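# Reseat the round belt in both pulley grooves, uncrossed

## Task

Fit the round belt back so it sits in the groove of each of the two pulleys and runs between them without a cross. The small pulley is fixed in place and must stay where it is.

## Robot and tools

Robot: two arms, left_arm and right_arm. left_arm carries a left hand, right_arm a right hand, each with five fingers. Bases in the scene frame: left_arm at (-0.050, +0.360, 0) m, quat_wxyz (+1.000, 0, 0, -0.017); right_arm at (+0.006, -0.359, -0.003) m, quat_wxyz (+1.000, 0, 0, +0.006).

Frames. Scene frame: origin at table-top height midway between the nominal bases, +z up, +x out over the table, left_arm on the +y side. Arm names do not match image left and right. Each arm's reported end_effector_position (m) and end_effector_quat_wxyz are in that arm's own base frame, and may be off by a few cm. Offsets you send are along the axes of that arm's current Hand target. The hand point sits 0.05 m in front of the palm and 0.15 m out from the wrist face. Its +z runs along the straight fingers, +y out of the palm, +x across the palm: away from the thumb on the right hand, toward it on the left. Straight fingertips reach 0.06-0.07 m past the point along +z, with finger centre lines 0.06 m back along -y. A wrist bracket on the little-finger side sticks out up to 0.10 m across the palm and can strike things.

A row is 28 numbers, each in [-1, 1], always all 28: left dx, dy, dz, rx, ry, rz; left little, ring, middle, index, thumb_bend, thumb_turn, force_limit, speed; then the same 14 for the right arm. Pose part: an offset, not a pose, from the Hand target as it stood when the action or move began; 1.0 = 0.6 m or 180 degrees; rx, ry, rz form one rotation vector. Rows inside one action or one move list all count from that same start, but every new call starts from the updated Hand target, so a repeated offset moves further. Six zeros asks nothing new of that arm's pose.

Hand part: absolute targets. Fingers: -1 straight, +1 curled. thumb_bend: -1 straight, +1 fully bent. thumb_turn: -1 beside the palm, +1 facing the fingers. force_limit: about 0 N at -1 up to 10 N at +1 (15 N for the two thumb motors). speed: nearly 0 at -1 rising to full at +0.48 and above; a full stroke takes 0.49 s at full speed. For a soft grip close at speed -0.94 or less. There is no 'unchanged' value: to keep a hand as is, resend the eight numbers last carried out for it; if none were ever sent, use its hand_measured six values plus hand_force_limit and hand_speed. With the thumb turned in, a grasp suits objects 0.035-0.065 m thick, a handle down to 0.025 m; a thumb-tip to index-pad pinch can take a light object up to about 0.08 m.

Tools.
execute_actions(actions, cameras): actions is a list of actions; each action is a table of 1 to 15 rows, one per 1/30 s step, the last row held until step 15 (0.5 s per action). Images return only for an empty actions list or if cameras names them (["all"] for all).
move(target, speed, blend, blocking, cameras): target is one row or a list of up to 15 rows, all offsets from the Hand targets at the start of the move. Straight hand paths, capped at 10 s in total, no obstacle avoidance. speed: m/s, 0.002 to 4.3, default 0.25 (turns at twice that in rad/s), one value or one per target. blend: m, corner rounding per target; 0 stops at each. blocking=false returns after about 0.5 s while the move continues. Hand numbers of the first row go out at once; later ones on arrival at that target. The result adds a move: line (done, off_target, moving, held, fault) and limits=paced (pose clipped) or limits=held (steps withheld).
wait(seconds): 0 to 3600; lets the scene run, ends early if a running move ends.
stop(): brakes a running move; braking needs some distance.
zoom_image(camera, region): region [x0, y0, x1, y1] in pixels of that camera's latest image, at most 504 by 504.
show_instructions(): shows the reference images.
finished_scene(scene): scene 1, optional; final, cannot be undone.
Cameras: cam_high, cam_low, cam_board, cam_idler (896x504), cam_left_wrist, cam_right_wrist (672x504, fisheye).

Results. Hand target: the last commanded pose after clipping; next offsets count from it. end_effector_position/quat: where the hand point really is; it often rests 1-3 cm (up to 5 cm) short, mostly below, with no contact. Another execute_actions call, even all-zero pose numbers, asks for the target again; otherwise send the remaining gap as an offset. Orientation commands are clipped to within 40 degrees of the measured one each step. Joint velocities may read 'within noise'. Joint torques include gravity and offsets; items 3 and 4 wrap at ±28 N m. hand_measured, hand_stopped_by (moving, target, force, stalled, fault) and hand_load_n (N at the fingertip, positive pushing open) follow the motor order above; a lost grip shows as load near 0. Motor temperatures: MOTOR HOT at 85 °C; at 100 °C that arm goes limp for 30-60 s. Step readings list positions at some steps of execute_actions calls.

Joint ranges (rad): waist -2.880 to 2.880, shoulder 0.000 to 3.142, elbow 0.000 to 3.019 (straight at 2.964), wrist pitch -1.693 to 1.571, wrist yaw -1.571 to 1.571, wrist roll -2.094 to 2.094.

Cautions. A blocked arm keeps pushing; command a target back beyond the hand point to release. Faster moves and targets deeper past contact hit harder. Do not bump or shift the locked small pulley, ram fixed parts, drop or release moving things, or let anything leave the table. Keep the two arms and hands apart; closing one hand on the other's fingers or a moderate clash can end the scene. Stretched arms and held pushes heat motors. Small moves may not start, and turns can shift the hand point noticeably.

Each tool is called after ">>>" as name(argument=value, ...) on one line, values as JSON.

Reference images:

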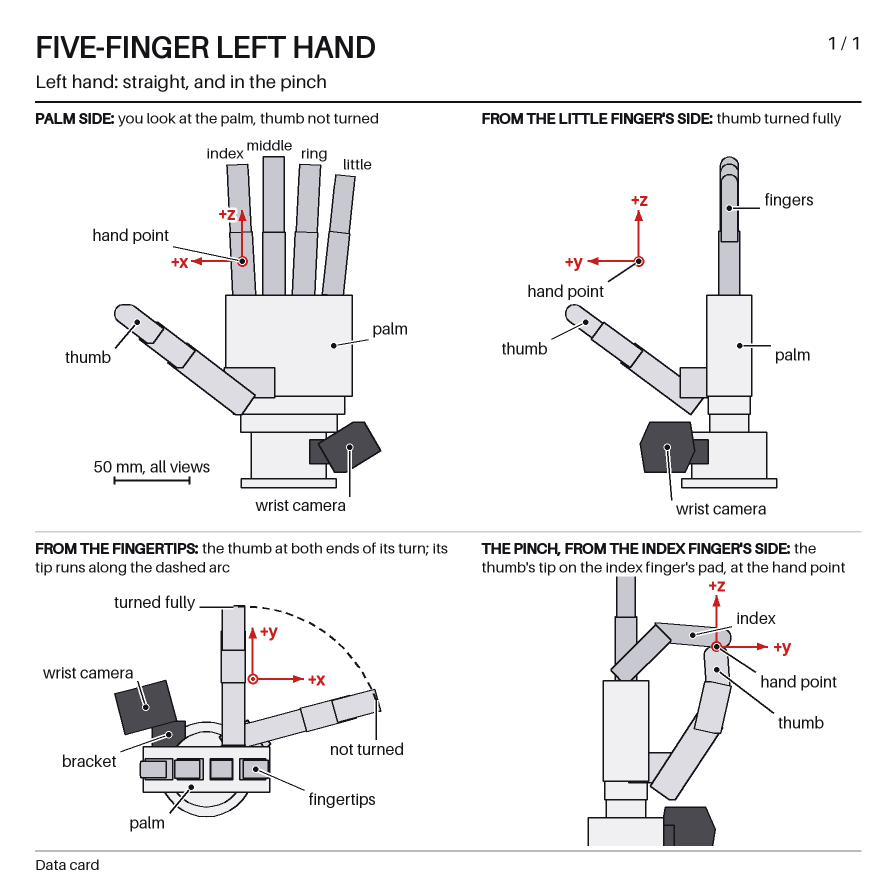

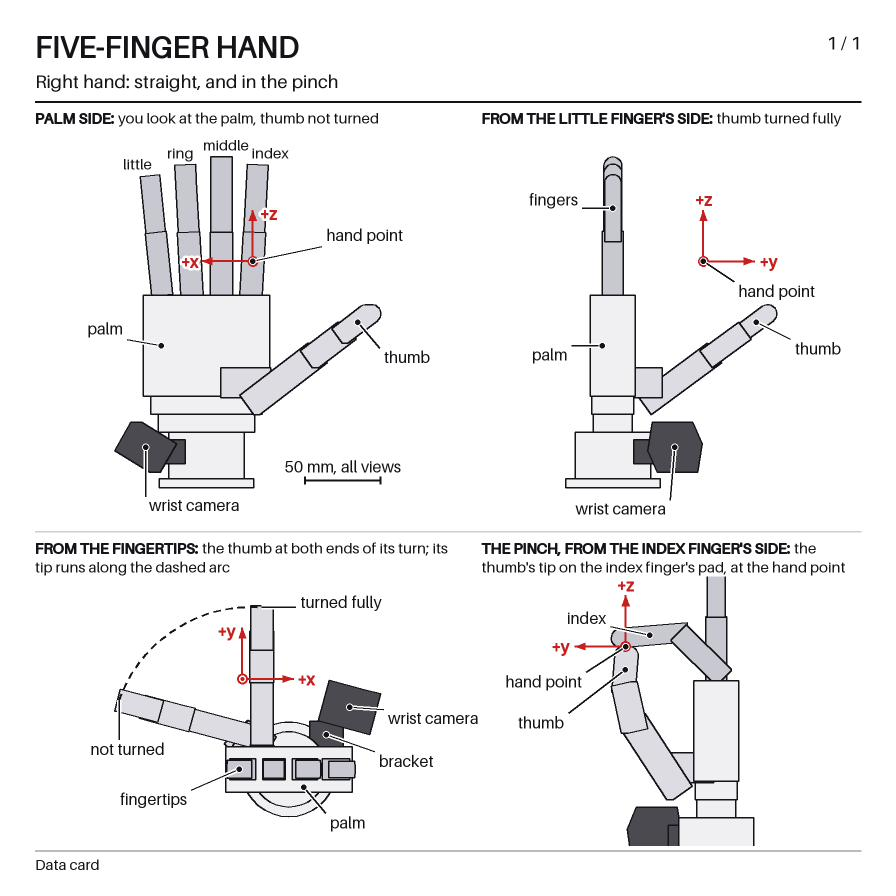

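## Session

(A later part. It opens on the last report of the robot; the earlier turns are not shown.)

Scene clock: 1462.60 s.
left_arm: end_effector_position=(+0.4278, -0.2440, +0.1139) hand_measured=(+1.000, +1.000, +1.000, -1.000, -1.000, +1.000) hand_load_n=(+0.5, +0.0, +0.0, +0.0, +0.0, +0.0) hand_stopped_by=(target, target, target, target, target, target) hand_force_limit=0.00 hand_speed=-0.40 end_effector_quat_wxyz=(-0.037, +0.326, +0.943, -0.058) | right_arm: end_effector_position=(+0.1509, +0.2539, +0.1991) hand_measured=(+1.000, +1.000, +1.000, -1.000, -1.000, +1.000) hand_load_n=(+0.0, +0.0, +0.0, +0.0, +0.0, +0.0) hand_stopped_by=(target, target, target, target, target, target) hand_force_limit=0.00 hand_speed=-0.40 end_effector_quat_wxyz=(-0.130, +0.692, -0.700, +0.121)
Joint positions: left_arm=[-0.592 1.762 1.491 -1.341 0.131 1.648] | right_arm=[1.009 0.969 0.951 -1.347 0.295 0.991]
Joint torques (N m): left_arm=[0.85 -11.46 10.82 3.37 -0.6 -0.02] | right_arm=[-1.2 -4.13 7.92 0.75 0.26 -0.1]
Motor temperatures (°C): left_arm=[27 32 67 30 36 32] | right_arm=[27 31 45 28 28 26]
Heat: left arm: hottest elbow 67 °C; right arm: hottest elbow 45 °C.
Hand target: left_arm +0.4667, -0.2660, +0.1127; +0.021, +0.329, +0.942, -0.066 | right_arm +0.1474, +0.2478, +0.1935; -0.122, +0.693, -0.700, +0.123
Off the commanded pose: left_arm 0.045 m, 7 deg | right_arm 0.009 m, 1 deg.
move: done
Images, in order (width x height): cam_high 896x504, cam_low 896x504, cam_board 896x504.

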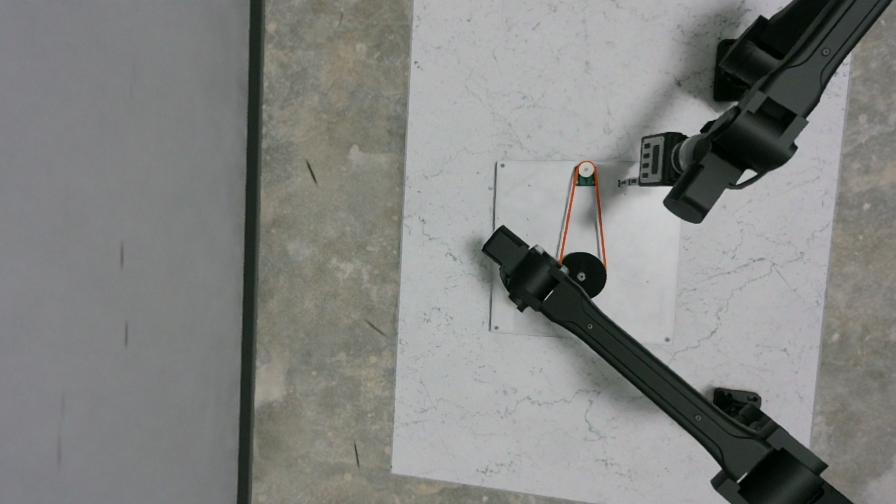

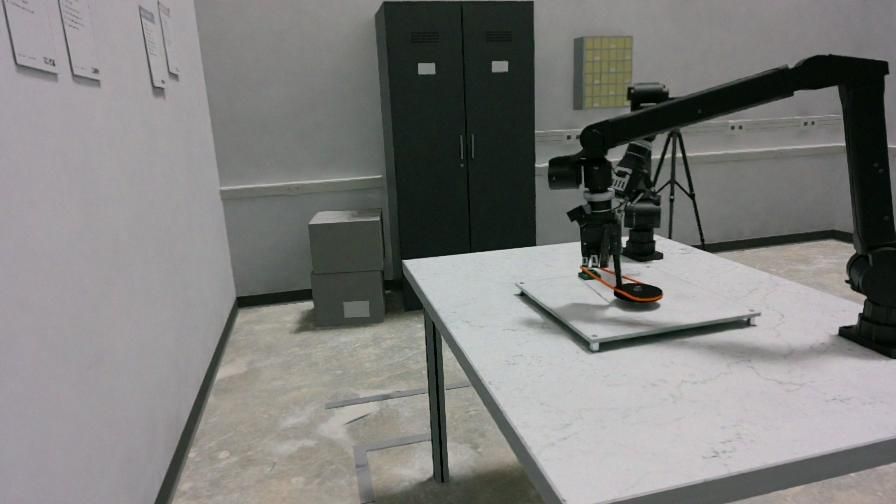

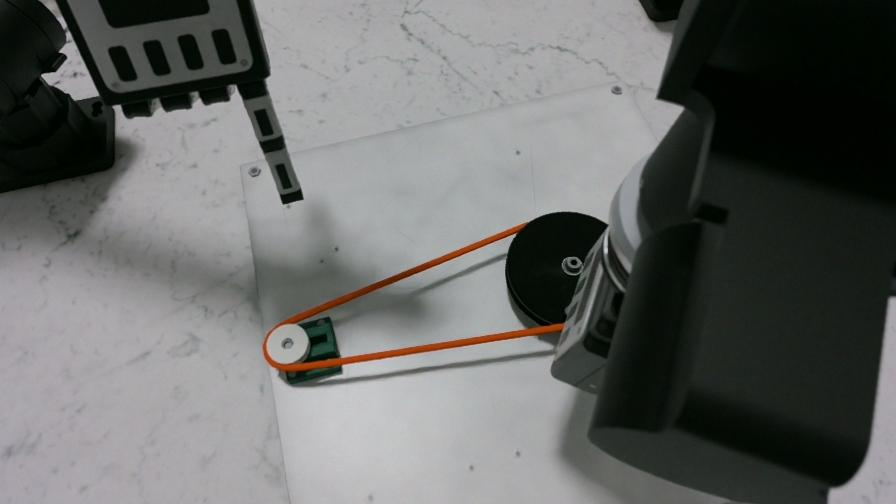

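>>> move(target=[-0.0074,-0.0241,0.0033,0,0,0,1,1,1,-1,-1,1,0,-0.4,0,0,0,0,0,0,1,1,1,-1,-1,1,0,-0.4], speed=0.05, cameras=["cam_low","cam_board","cam_idler"])

>>> zoom_image(camera="cam_low", region=[610, 265, 670, 310])

>>> zoom_image(camera="cam_idler", region=[650, 240, 896, 360])

Scene clock: 1473.00 s.
left_arm: end_effector_position=(+0.4466, -0.2706, +0.1065) hand_measured=(+1.000, +1.000, +1.000, -1.000, -1.000, +1.000) hand_load_n=(+0.0, +0.0, +0.0, +0.0, +0.0, +0.0) hand_stopped_by=(target, target, target, target, target, target) hand_force_limit=0.00 hand_speed=-0.40 end_effector_quat_wxyz=(+0.004, +0.331, +0.941, -0.062) | right_arm: end_effector_position=(+0.1509, +0.2539, +0.1991) hand_measured=(+1.000, +1.000, +1.000, -1.000, -1.000, +1.000) hand_load_n=(+0.0, +0.0, +0.0, +0.0, +0.0, +0.0) hand_stopped_by=(target, target, target, target, target, target) hand_force_limit=0.00 hand_speed=-0.40 end_effector_quat_wxyz=(-0.130, +0.692, -0.700, +0.121)
Joint positions: left_arm=[-0.618 1.787 1.51 -1.253 0.118 1.627] | right_arm=[1.009 0.969 0.951 -1.347 0.295 0.991]
Joint torques (N m): left_arm=[0.85 -12.51 10.62 0.55 -0.13 -0.06] | right_arm=[-1.2 -4.07 7.91 0.61 0.27 -0.09]
Motor temperatures (°C): left_arm=[27 32 67 30 35 32] | right_arm=[27 31 44 28 28 26]
Heat: left arm: hottest elbow 67 °C; right arm: hottest elbow 44 °C.
Hand target: left_arm +0.4611, -0.2802, +0.1124; +0.021, +0.329, +0.942, -0.066 | right_arm +0.1475, +0.2479, +0.1935; -0.122, +0.693, -0.700, +0.123
Off the commanded pose: left_arm 0.018 m, 2 deg | right_arm 0.009 m, 1 deg.
move: off_target (left_arm)

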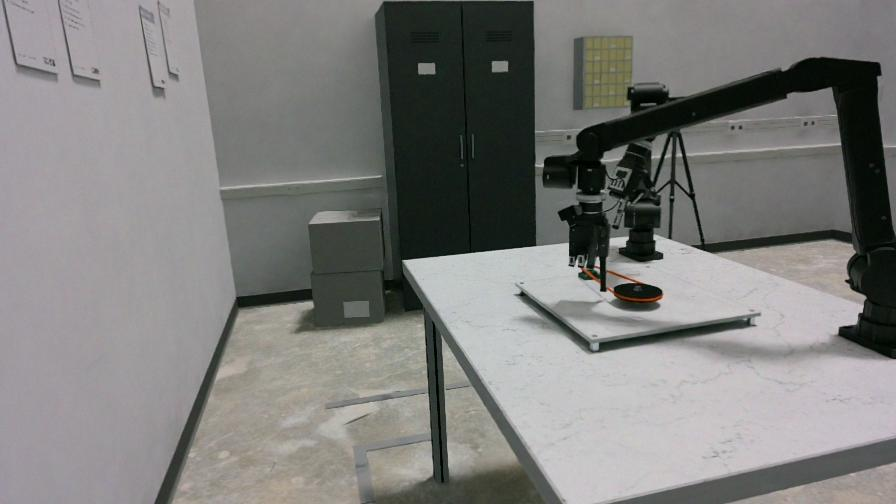

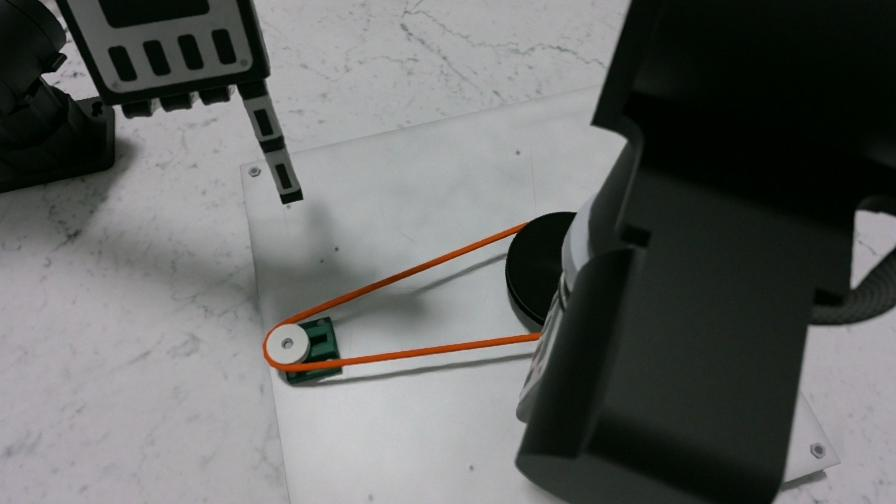

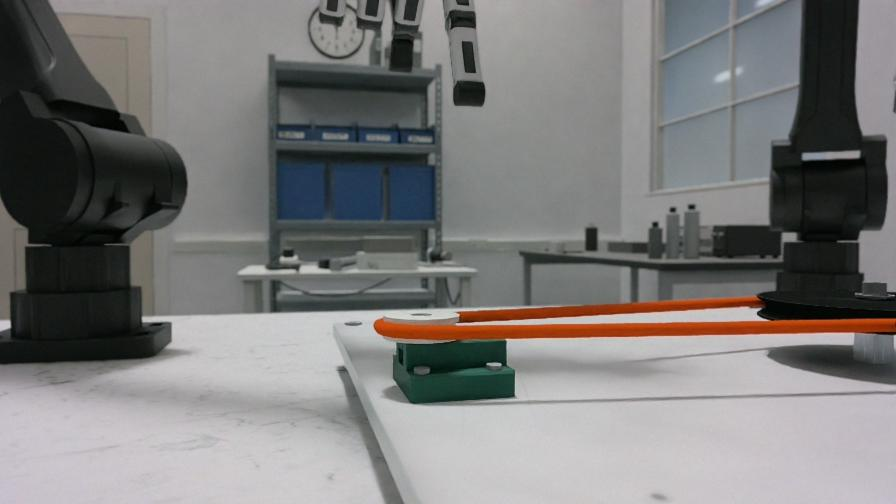

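Scaled by 8.400 from the camera's image (finer frame: 1280x720).

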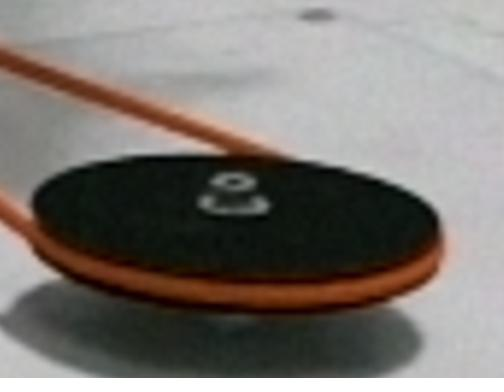

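Scaled by 2.049 from the camera's image (finer frame: 1280x720).

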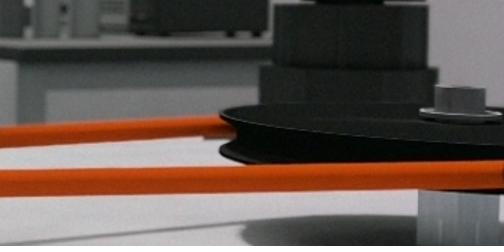

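>>> zoom_image(camera="cam_low", region=[560, 230, 680, 320])

>>> zoom_image(camera="cam_idler", region=[650, 180, 896, 360])

>>> zoom_image(camera="cam_board", region=[440, 200, 620, 430])

Scaled by 4.200 from the camera's image (finer frame: 1280x720).

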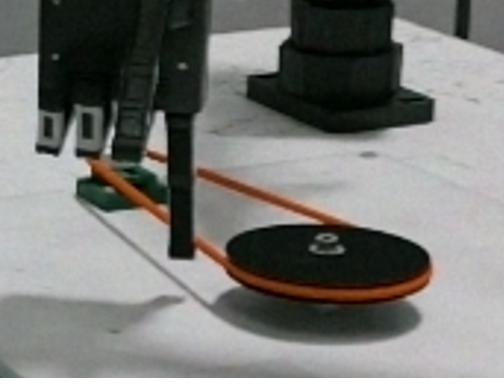

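Scaled by 2.049 from the camera's image (finer frame: 1280x720).

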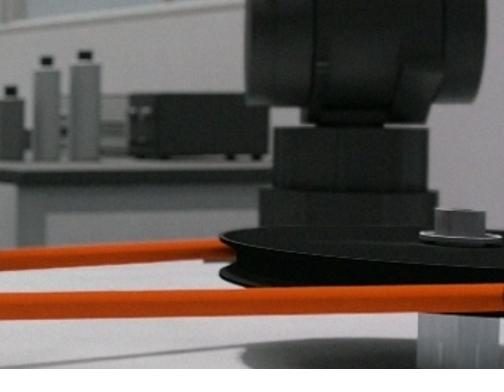

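Scaled by 2.191 from the camera's image (finer frame: 1280x720).

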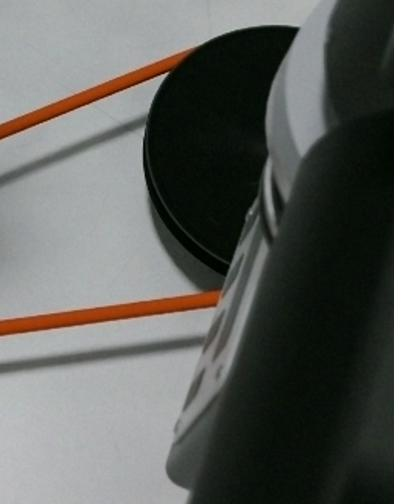

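>>> move(target=[[-0.0204,-0.0133,-0.1652,0,0,0,1,1,1,-1,-1,1,0,-0.4,0,0,0,0,0,0,1,1,1,-1,-1,1,0,-0.4],[0.1604,0.0392,-0.2705,0,0,0,1,1,1,-1,-1,1,0,-0.4,0,0,0,0,0,0,1,1,1,-1,-1,1,0,-0.4]], speed=0.12, blend=0.02, cameras=["all"])

>>> zoom_image(camera="cam_board", region=[480, 180, 670, 360])

>>> zoom_image(camera="cam_board", region=[240, 280, 380, 400])

>>> zoom_image(camera="cam_low", region=[560, 240, 680, 320])

>>> zoom_image(camera="cam_idler", region=[350, 260, 600, 420])

>>> zoom_image(camera="cam_idler", region=[700, 250, 896, 360])

>>> zoom_image(camera="cam_high", region=[530, 150, 660, 310])

Scene clock: 1497.57 s.
left_arm: end_effector_position=(+0.4029, -0.1841, +0.2615) hand_measured=(+1.000, +1.000, +1.000, -1.000, -1.000, +1.000) hand_load_n=(+0.5, +0.0, +0.0, +0.0, +0.0, +0.0) hand_stopped_by=(target, target, target, target, target, target) hand_force_limit=0.00 hand_speed=-0.40 end_effector_quat_wxyz=(+0.024, +0.326, +0.943, -0.065) | right_arm: end_effector_position=(+0.1509, +0.2539, +0.1991) hand_measured=(+1.000, +1.000, +1.000, -1.000, -1.000, +1.000) hand_load_n=(+0.0, +0.0, +0.0, +0.0, +0.0, +0.0) hand_stopped_by=(target, target, target, target, target, target) hand_force_limit=0.00 hand_speed=-0.40 end_effector_quat_wxyz=(-0.130, +0.692, -0.700, +0.121)
Joint positions: left_arm=[-0.519 1.498 1.56 -1.561 0.119 1.714] | right_arm=[1.009 0.969 0.951 -1.347 0.295 0.991]
Joint torques (N m): left_arm=[1.44 -10.52 8.03 -0.18 0.11 0.08] | right_arm=[-1.26 -4.13 7.88 0.61 0.26 -0.09]
Motor temperatures (°C): left_arm=[27 32 61 29 34 32] | right_arm=[27 30 43 28 28 26]
Heat: left arm: hottest elbow 61 °C; right arm: hottest elbow 43 °C.
Hand target: left_arm +0.4010, -0.1804, +0.2628; +0.021, +0.329, +0.942, -0.066 | right_arm +0.1475, +0.2479, +0.1935; -0.122, +0.693, -0.700, +0.123
Off the commanded pose: left_arm 0.004 m, 0 deg | right_arm 0.009 m, 1 deg.
move: done

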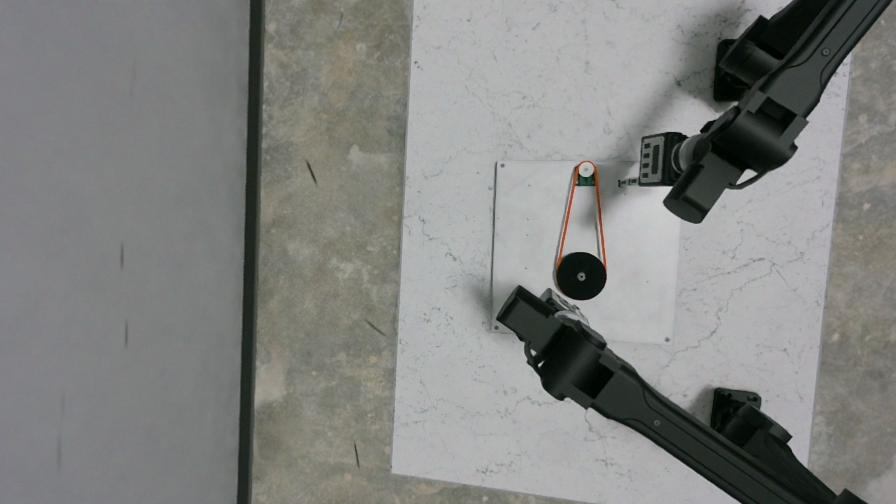

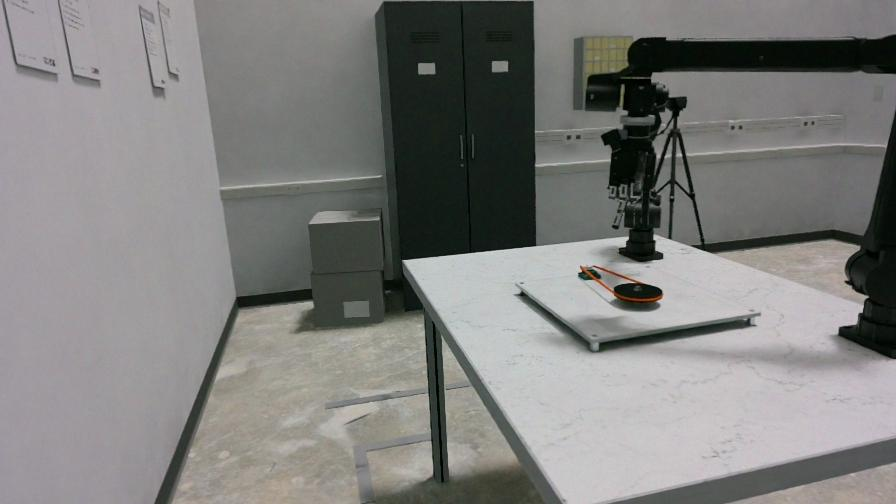

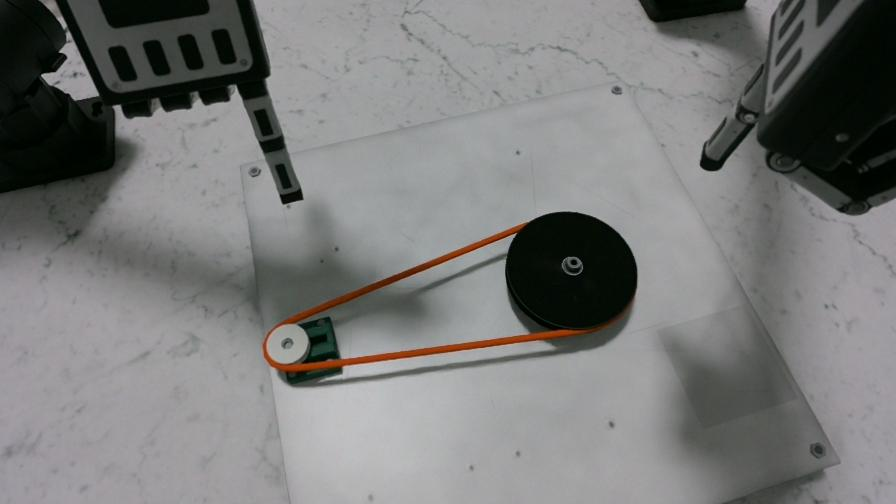

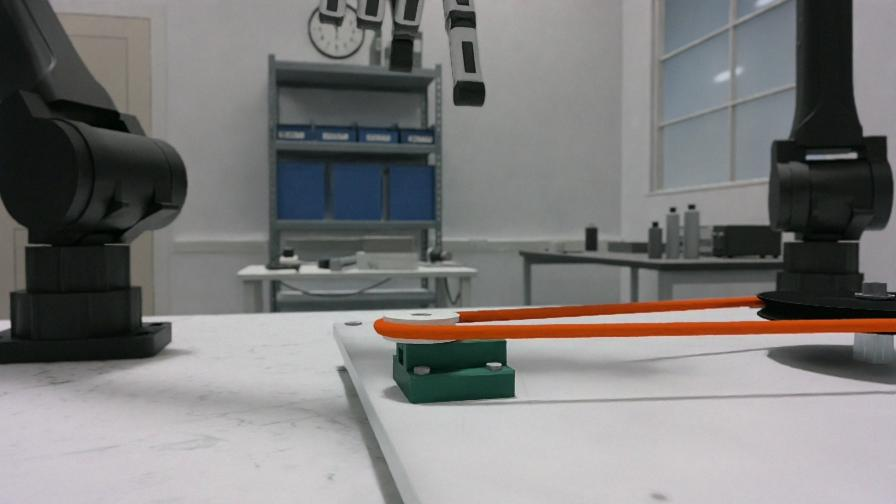

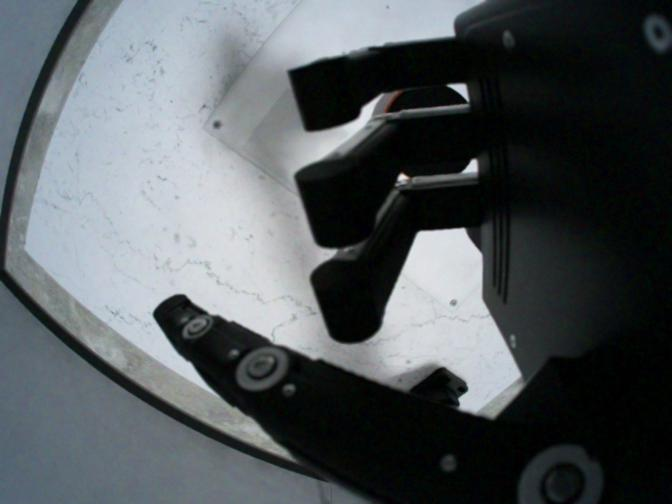

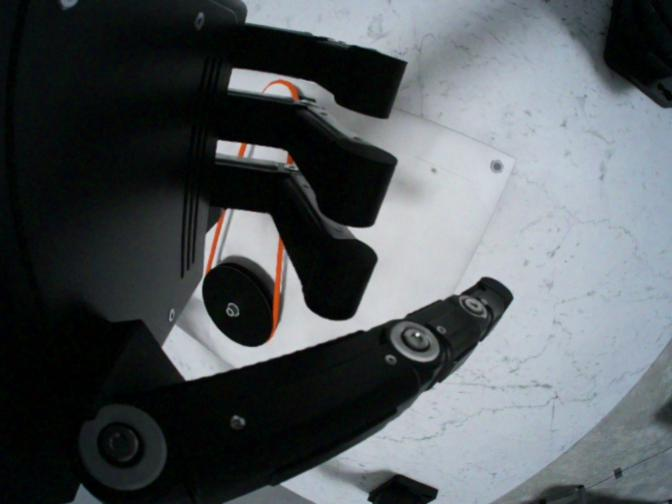

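Scaled by 2.653 from the camera's image (finer frame: 1280x720).

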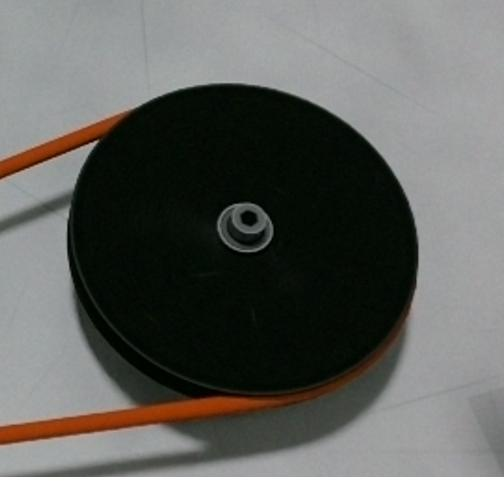

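Scaled by 3.600 from the camera's image (finer frame: 1280x720).

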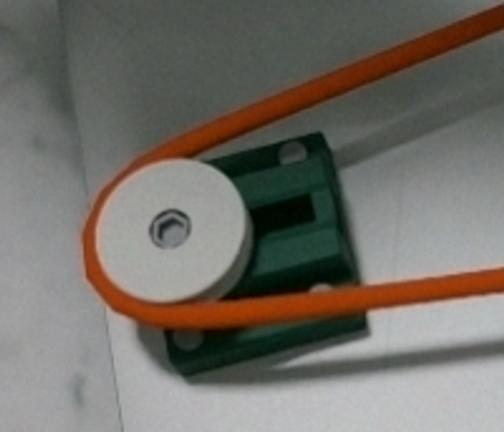

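Scaled by 4.200 from the camera's image (finer frame: 1280x720).

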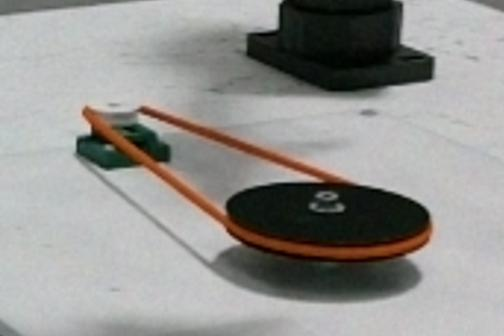

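Scaled by 2.016 from the camera's image (finer frame: 1280x720).

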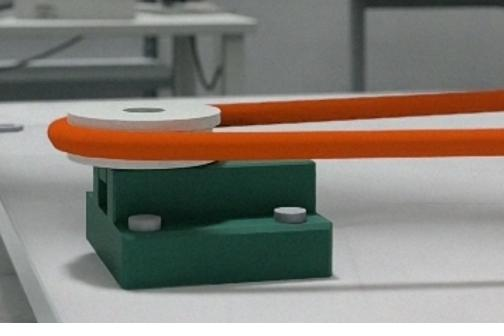

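Scaled by 2.571 from the camera's image (finer frame: 1280x720).

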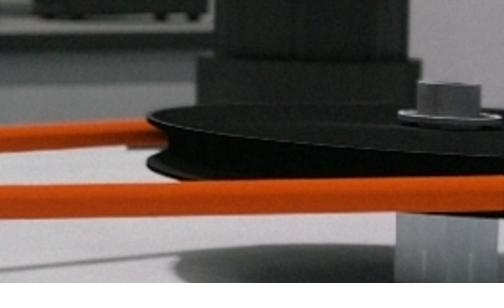

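Scaled by 3.150 from the camera's image (finer frame: 1280x720).

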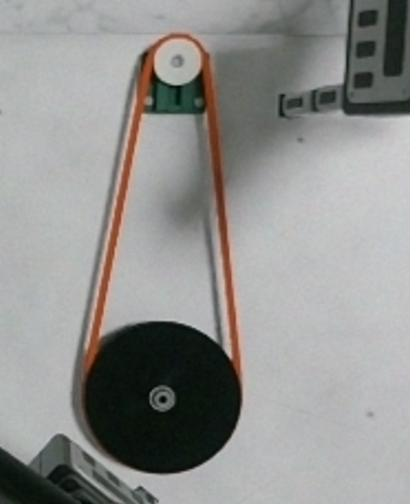

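>>> zoom_image(camera="cam_right_wrist", region=[180, 60, 340, 360])

>>> zoom_image(camera="cam_low", region=[605, 275, 675, 310])

>>> zoom_image(camera="cam_high", region=[550, 240, 615, 310])

Scaled by 1.680 from the camera's image (finer frame: 960x720).

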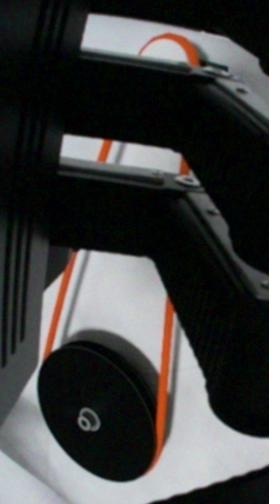

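Scaled by 7.200 from the camera's image (finer frame: 1280x720).

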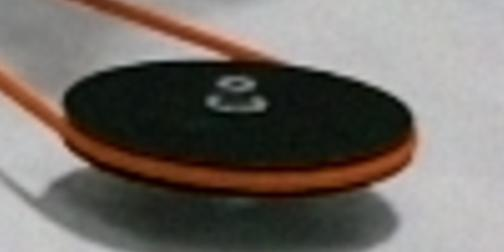

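Scaled by 7.200 from the camera's image (finer frame: 1280x720).

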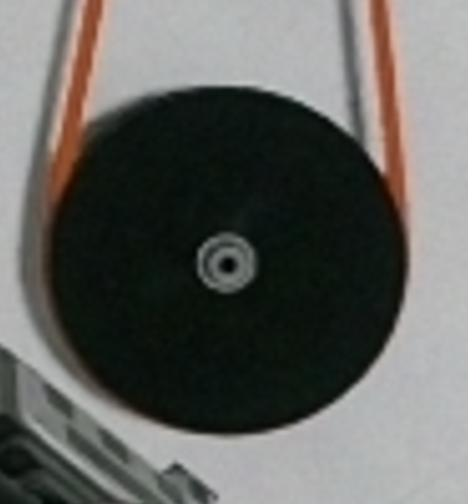

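>>> zoom_image(camera="cam_high", region=[560, 145, 610, 200])

>>> zoom_image(camera="cam_board", region=[250, 300, 350, 400])

>>> zoom_image(camera="cam_idler", region=[360, 290, 480, 370])

Scaled by 9.164 from the camera's image (finer frame: 1280x720).

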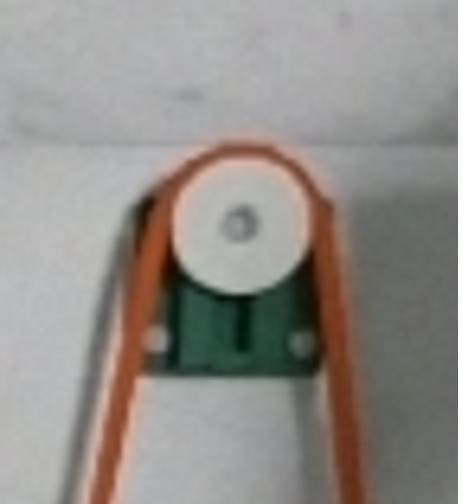

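Scaled by 5.040 from the camera's image (finer frame: 1280x720).

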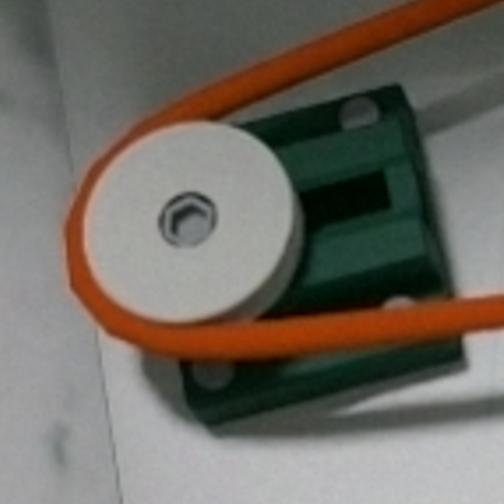

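Scaled by 4.200 from the camera's image (finer frame: 1280x720).

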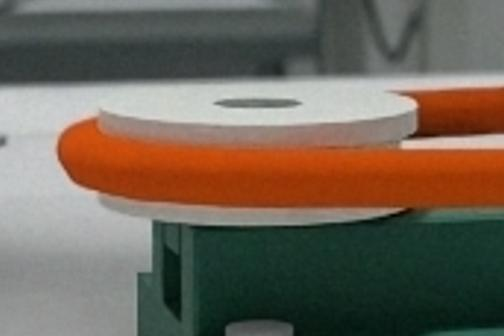

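>>> finished_scene()

The scene is finished: the task was done.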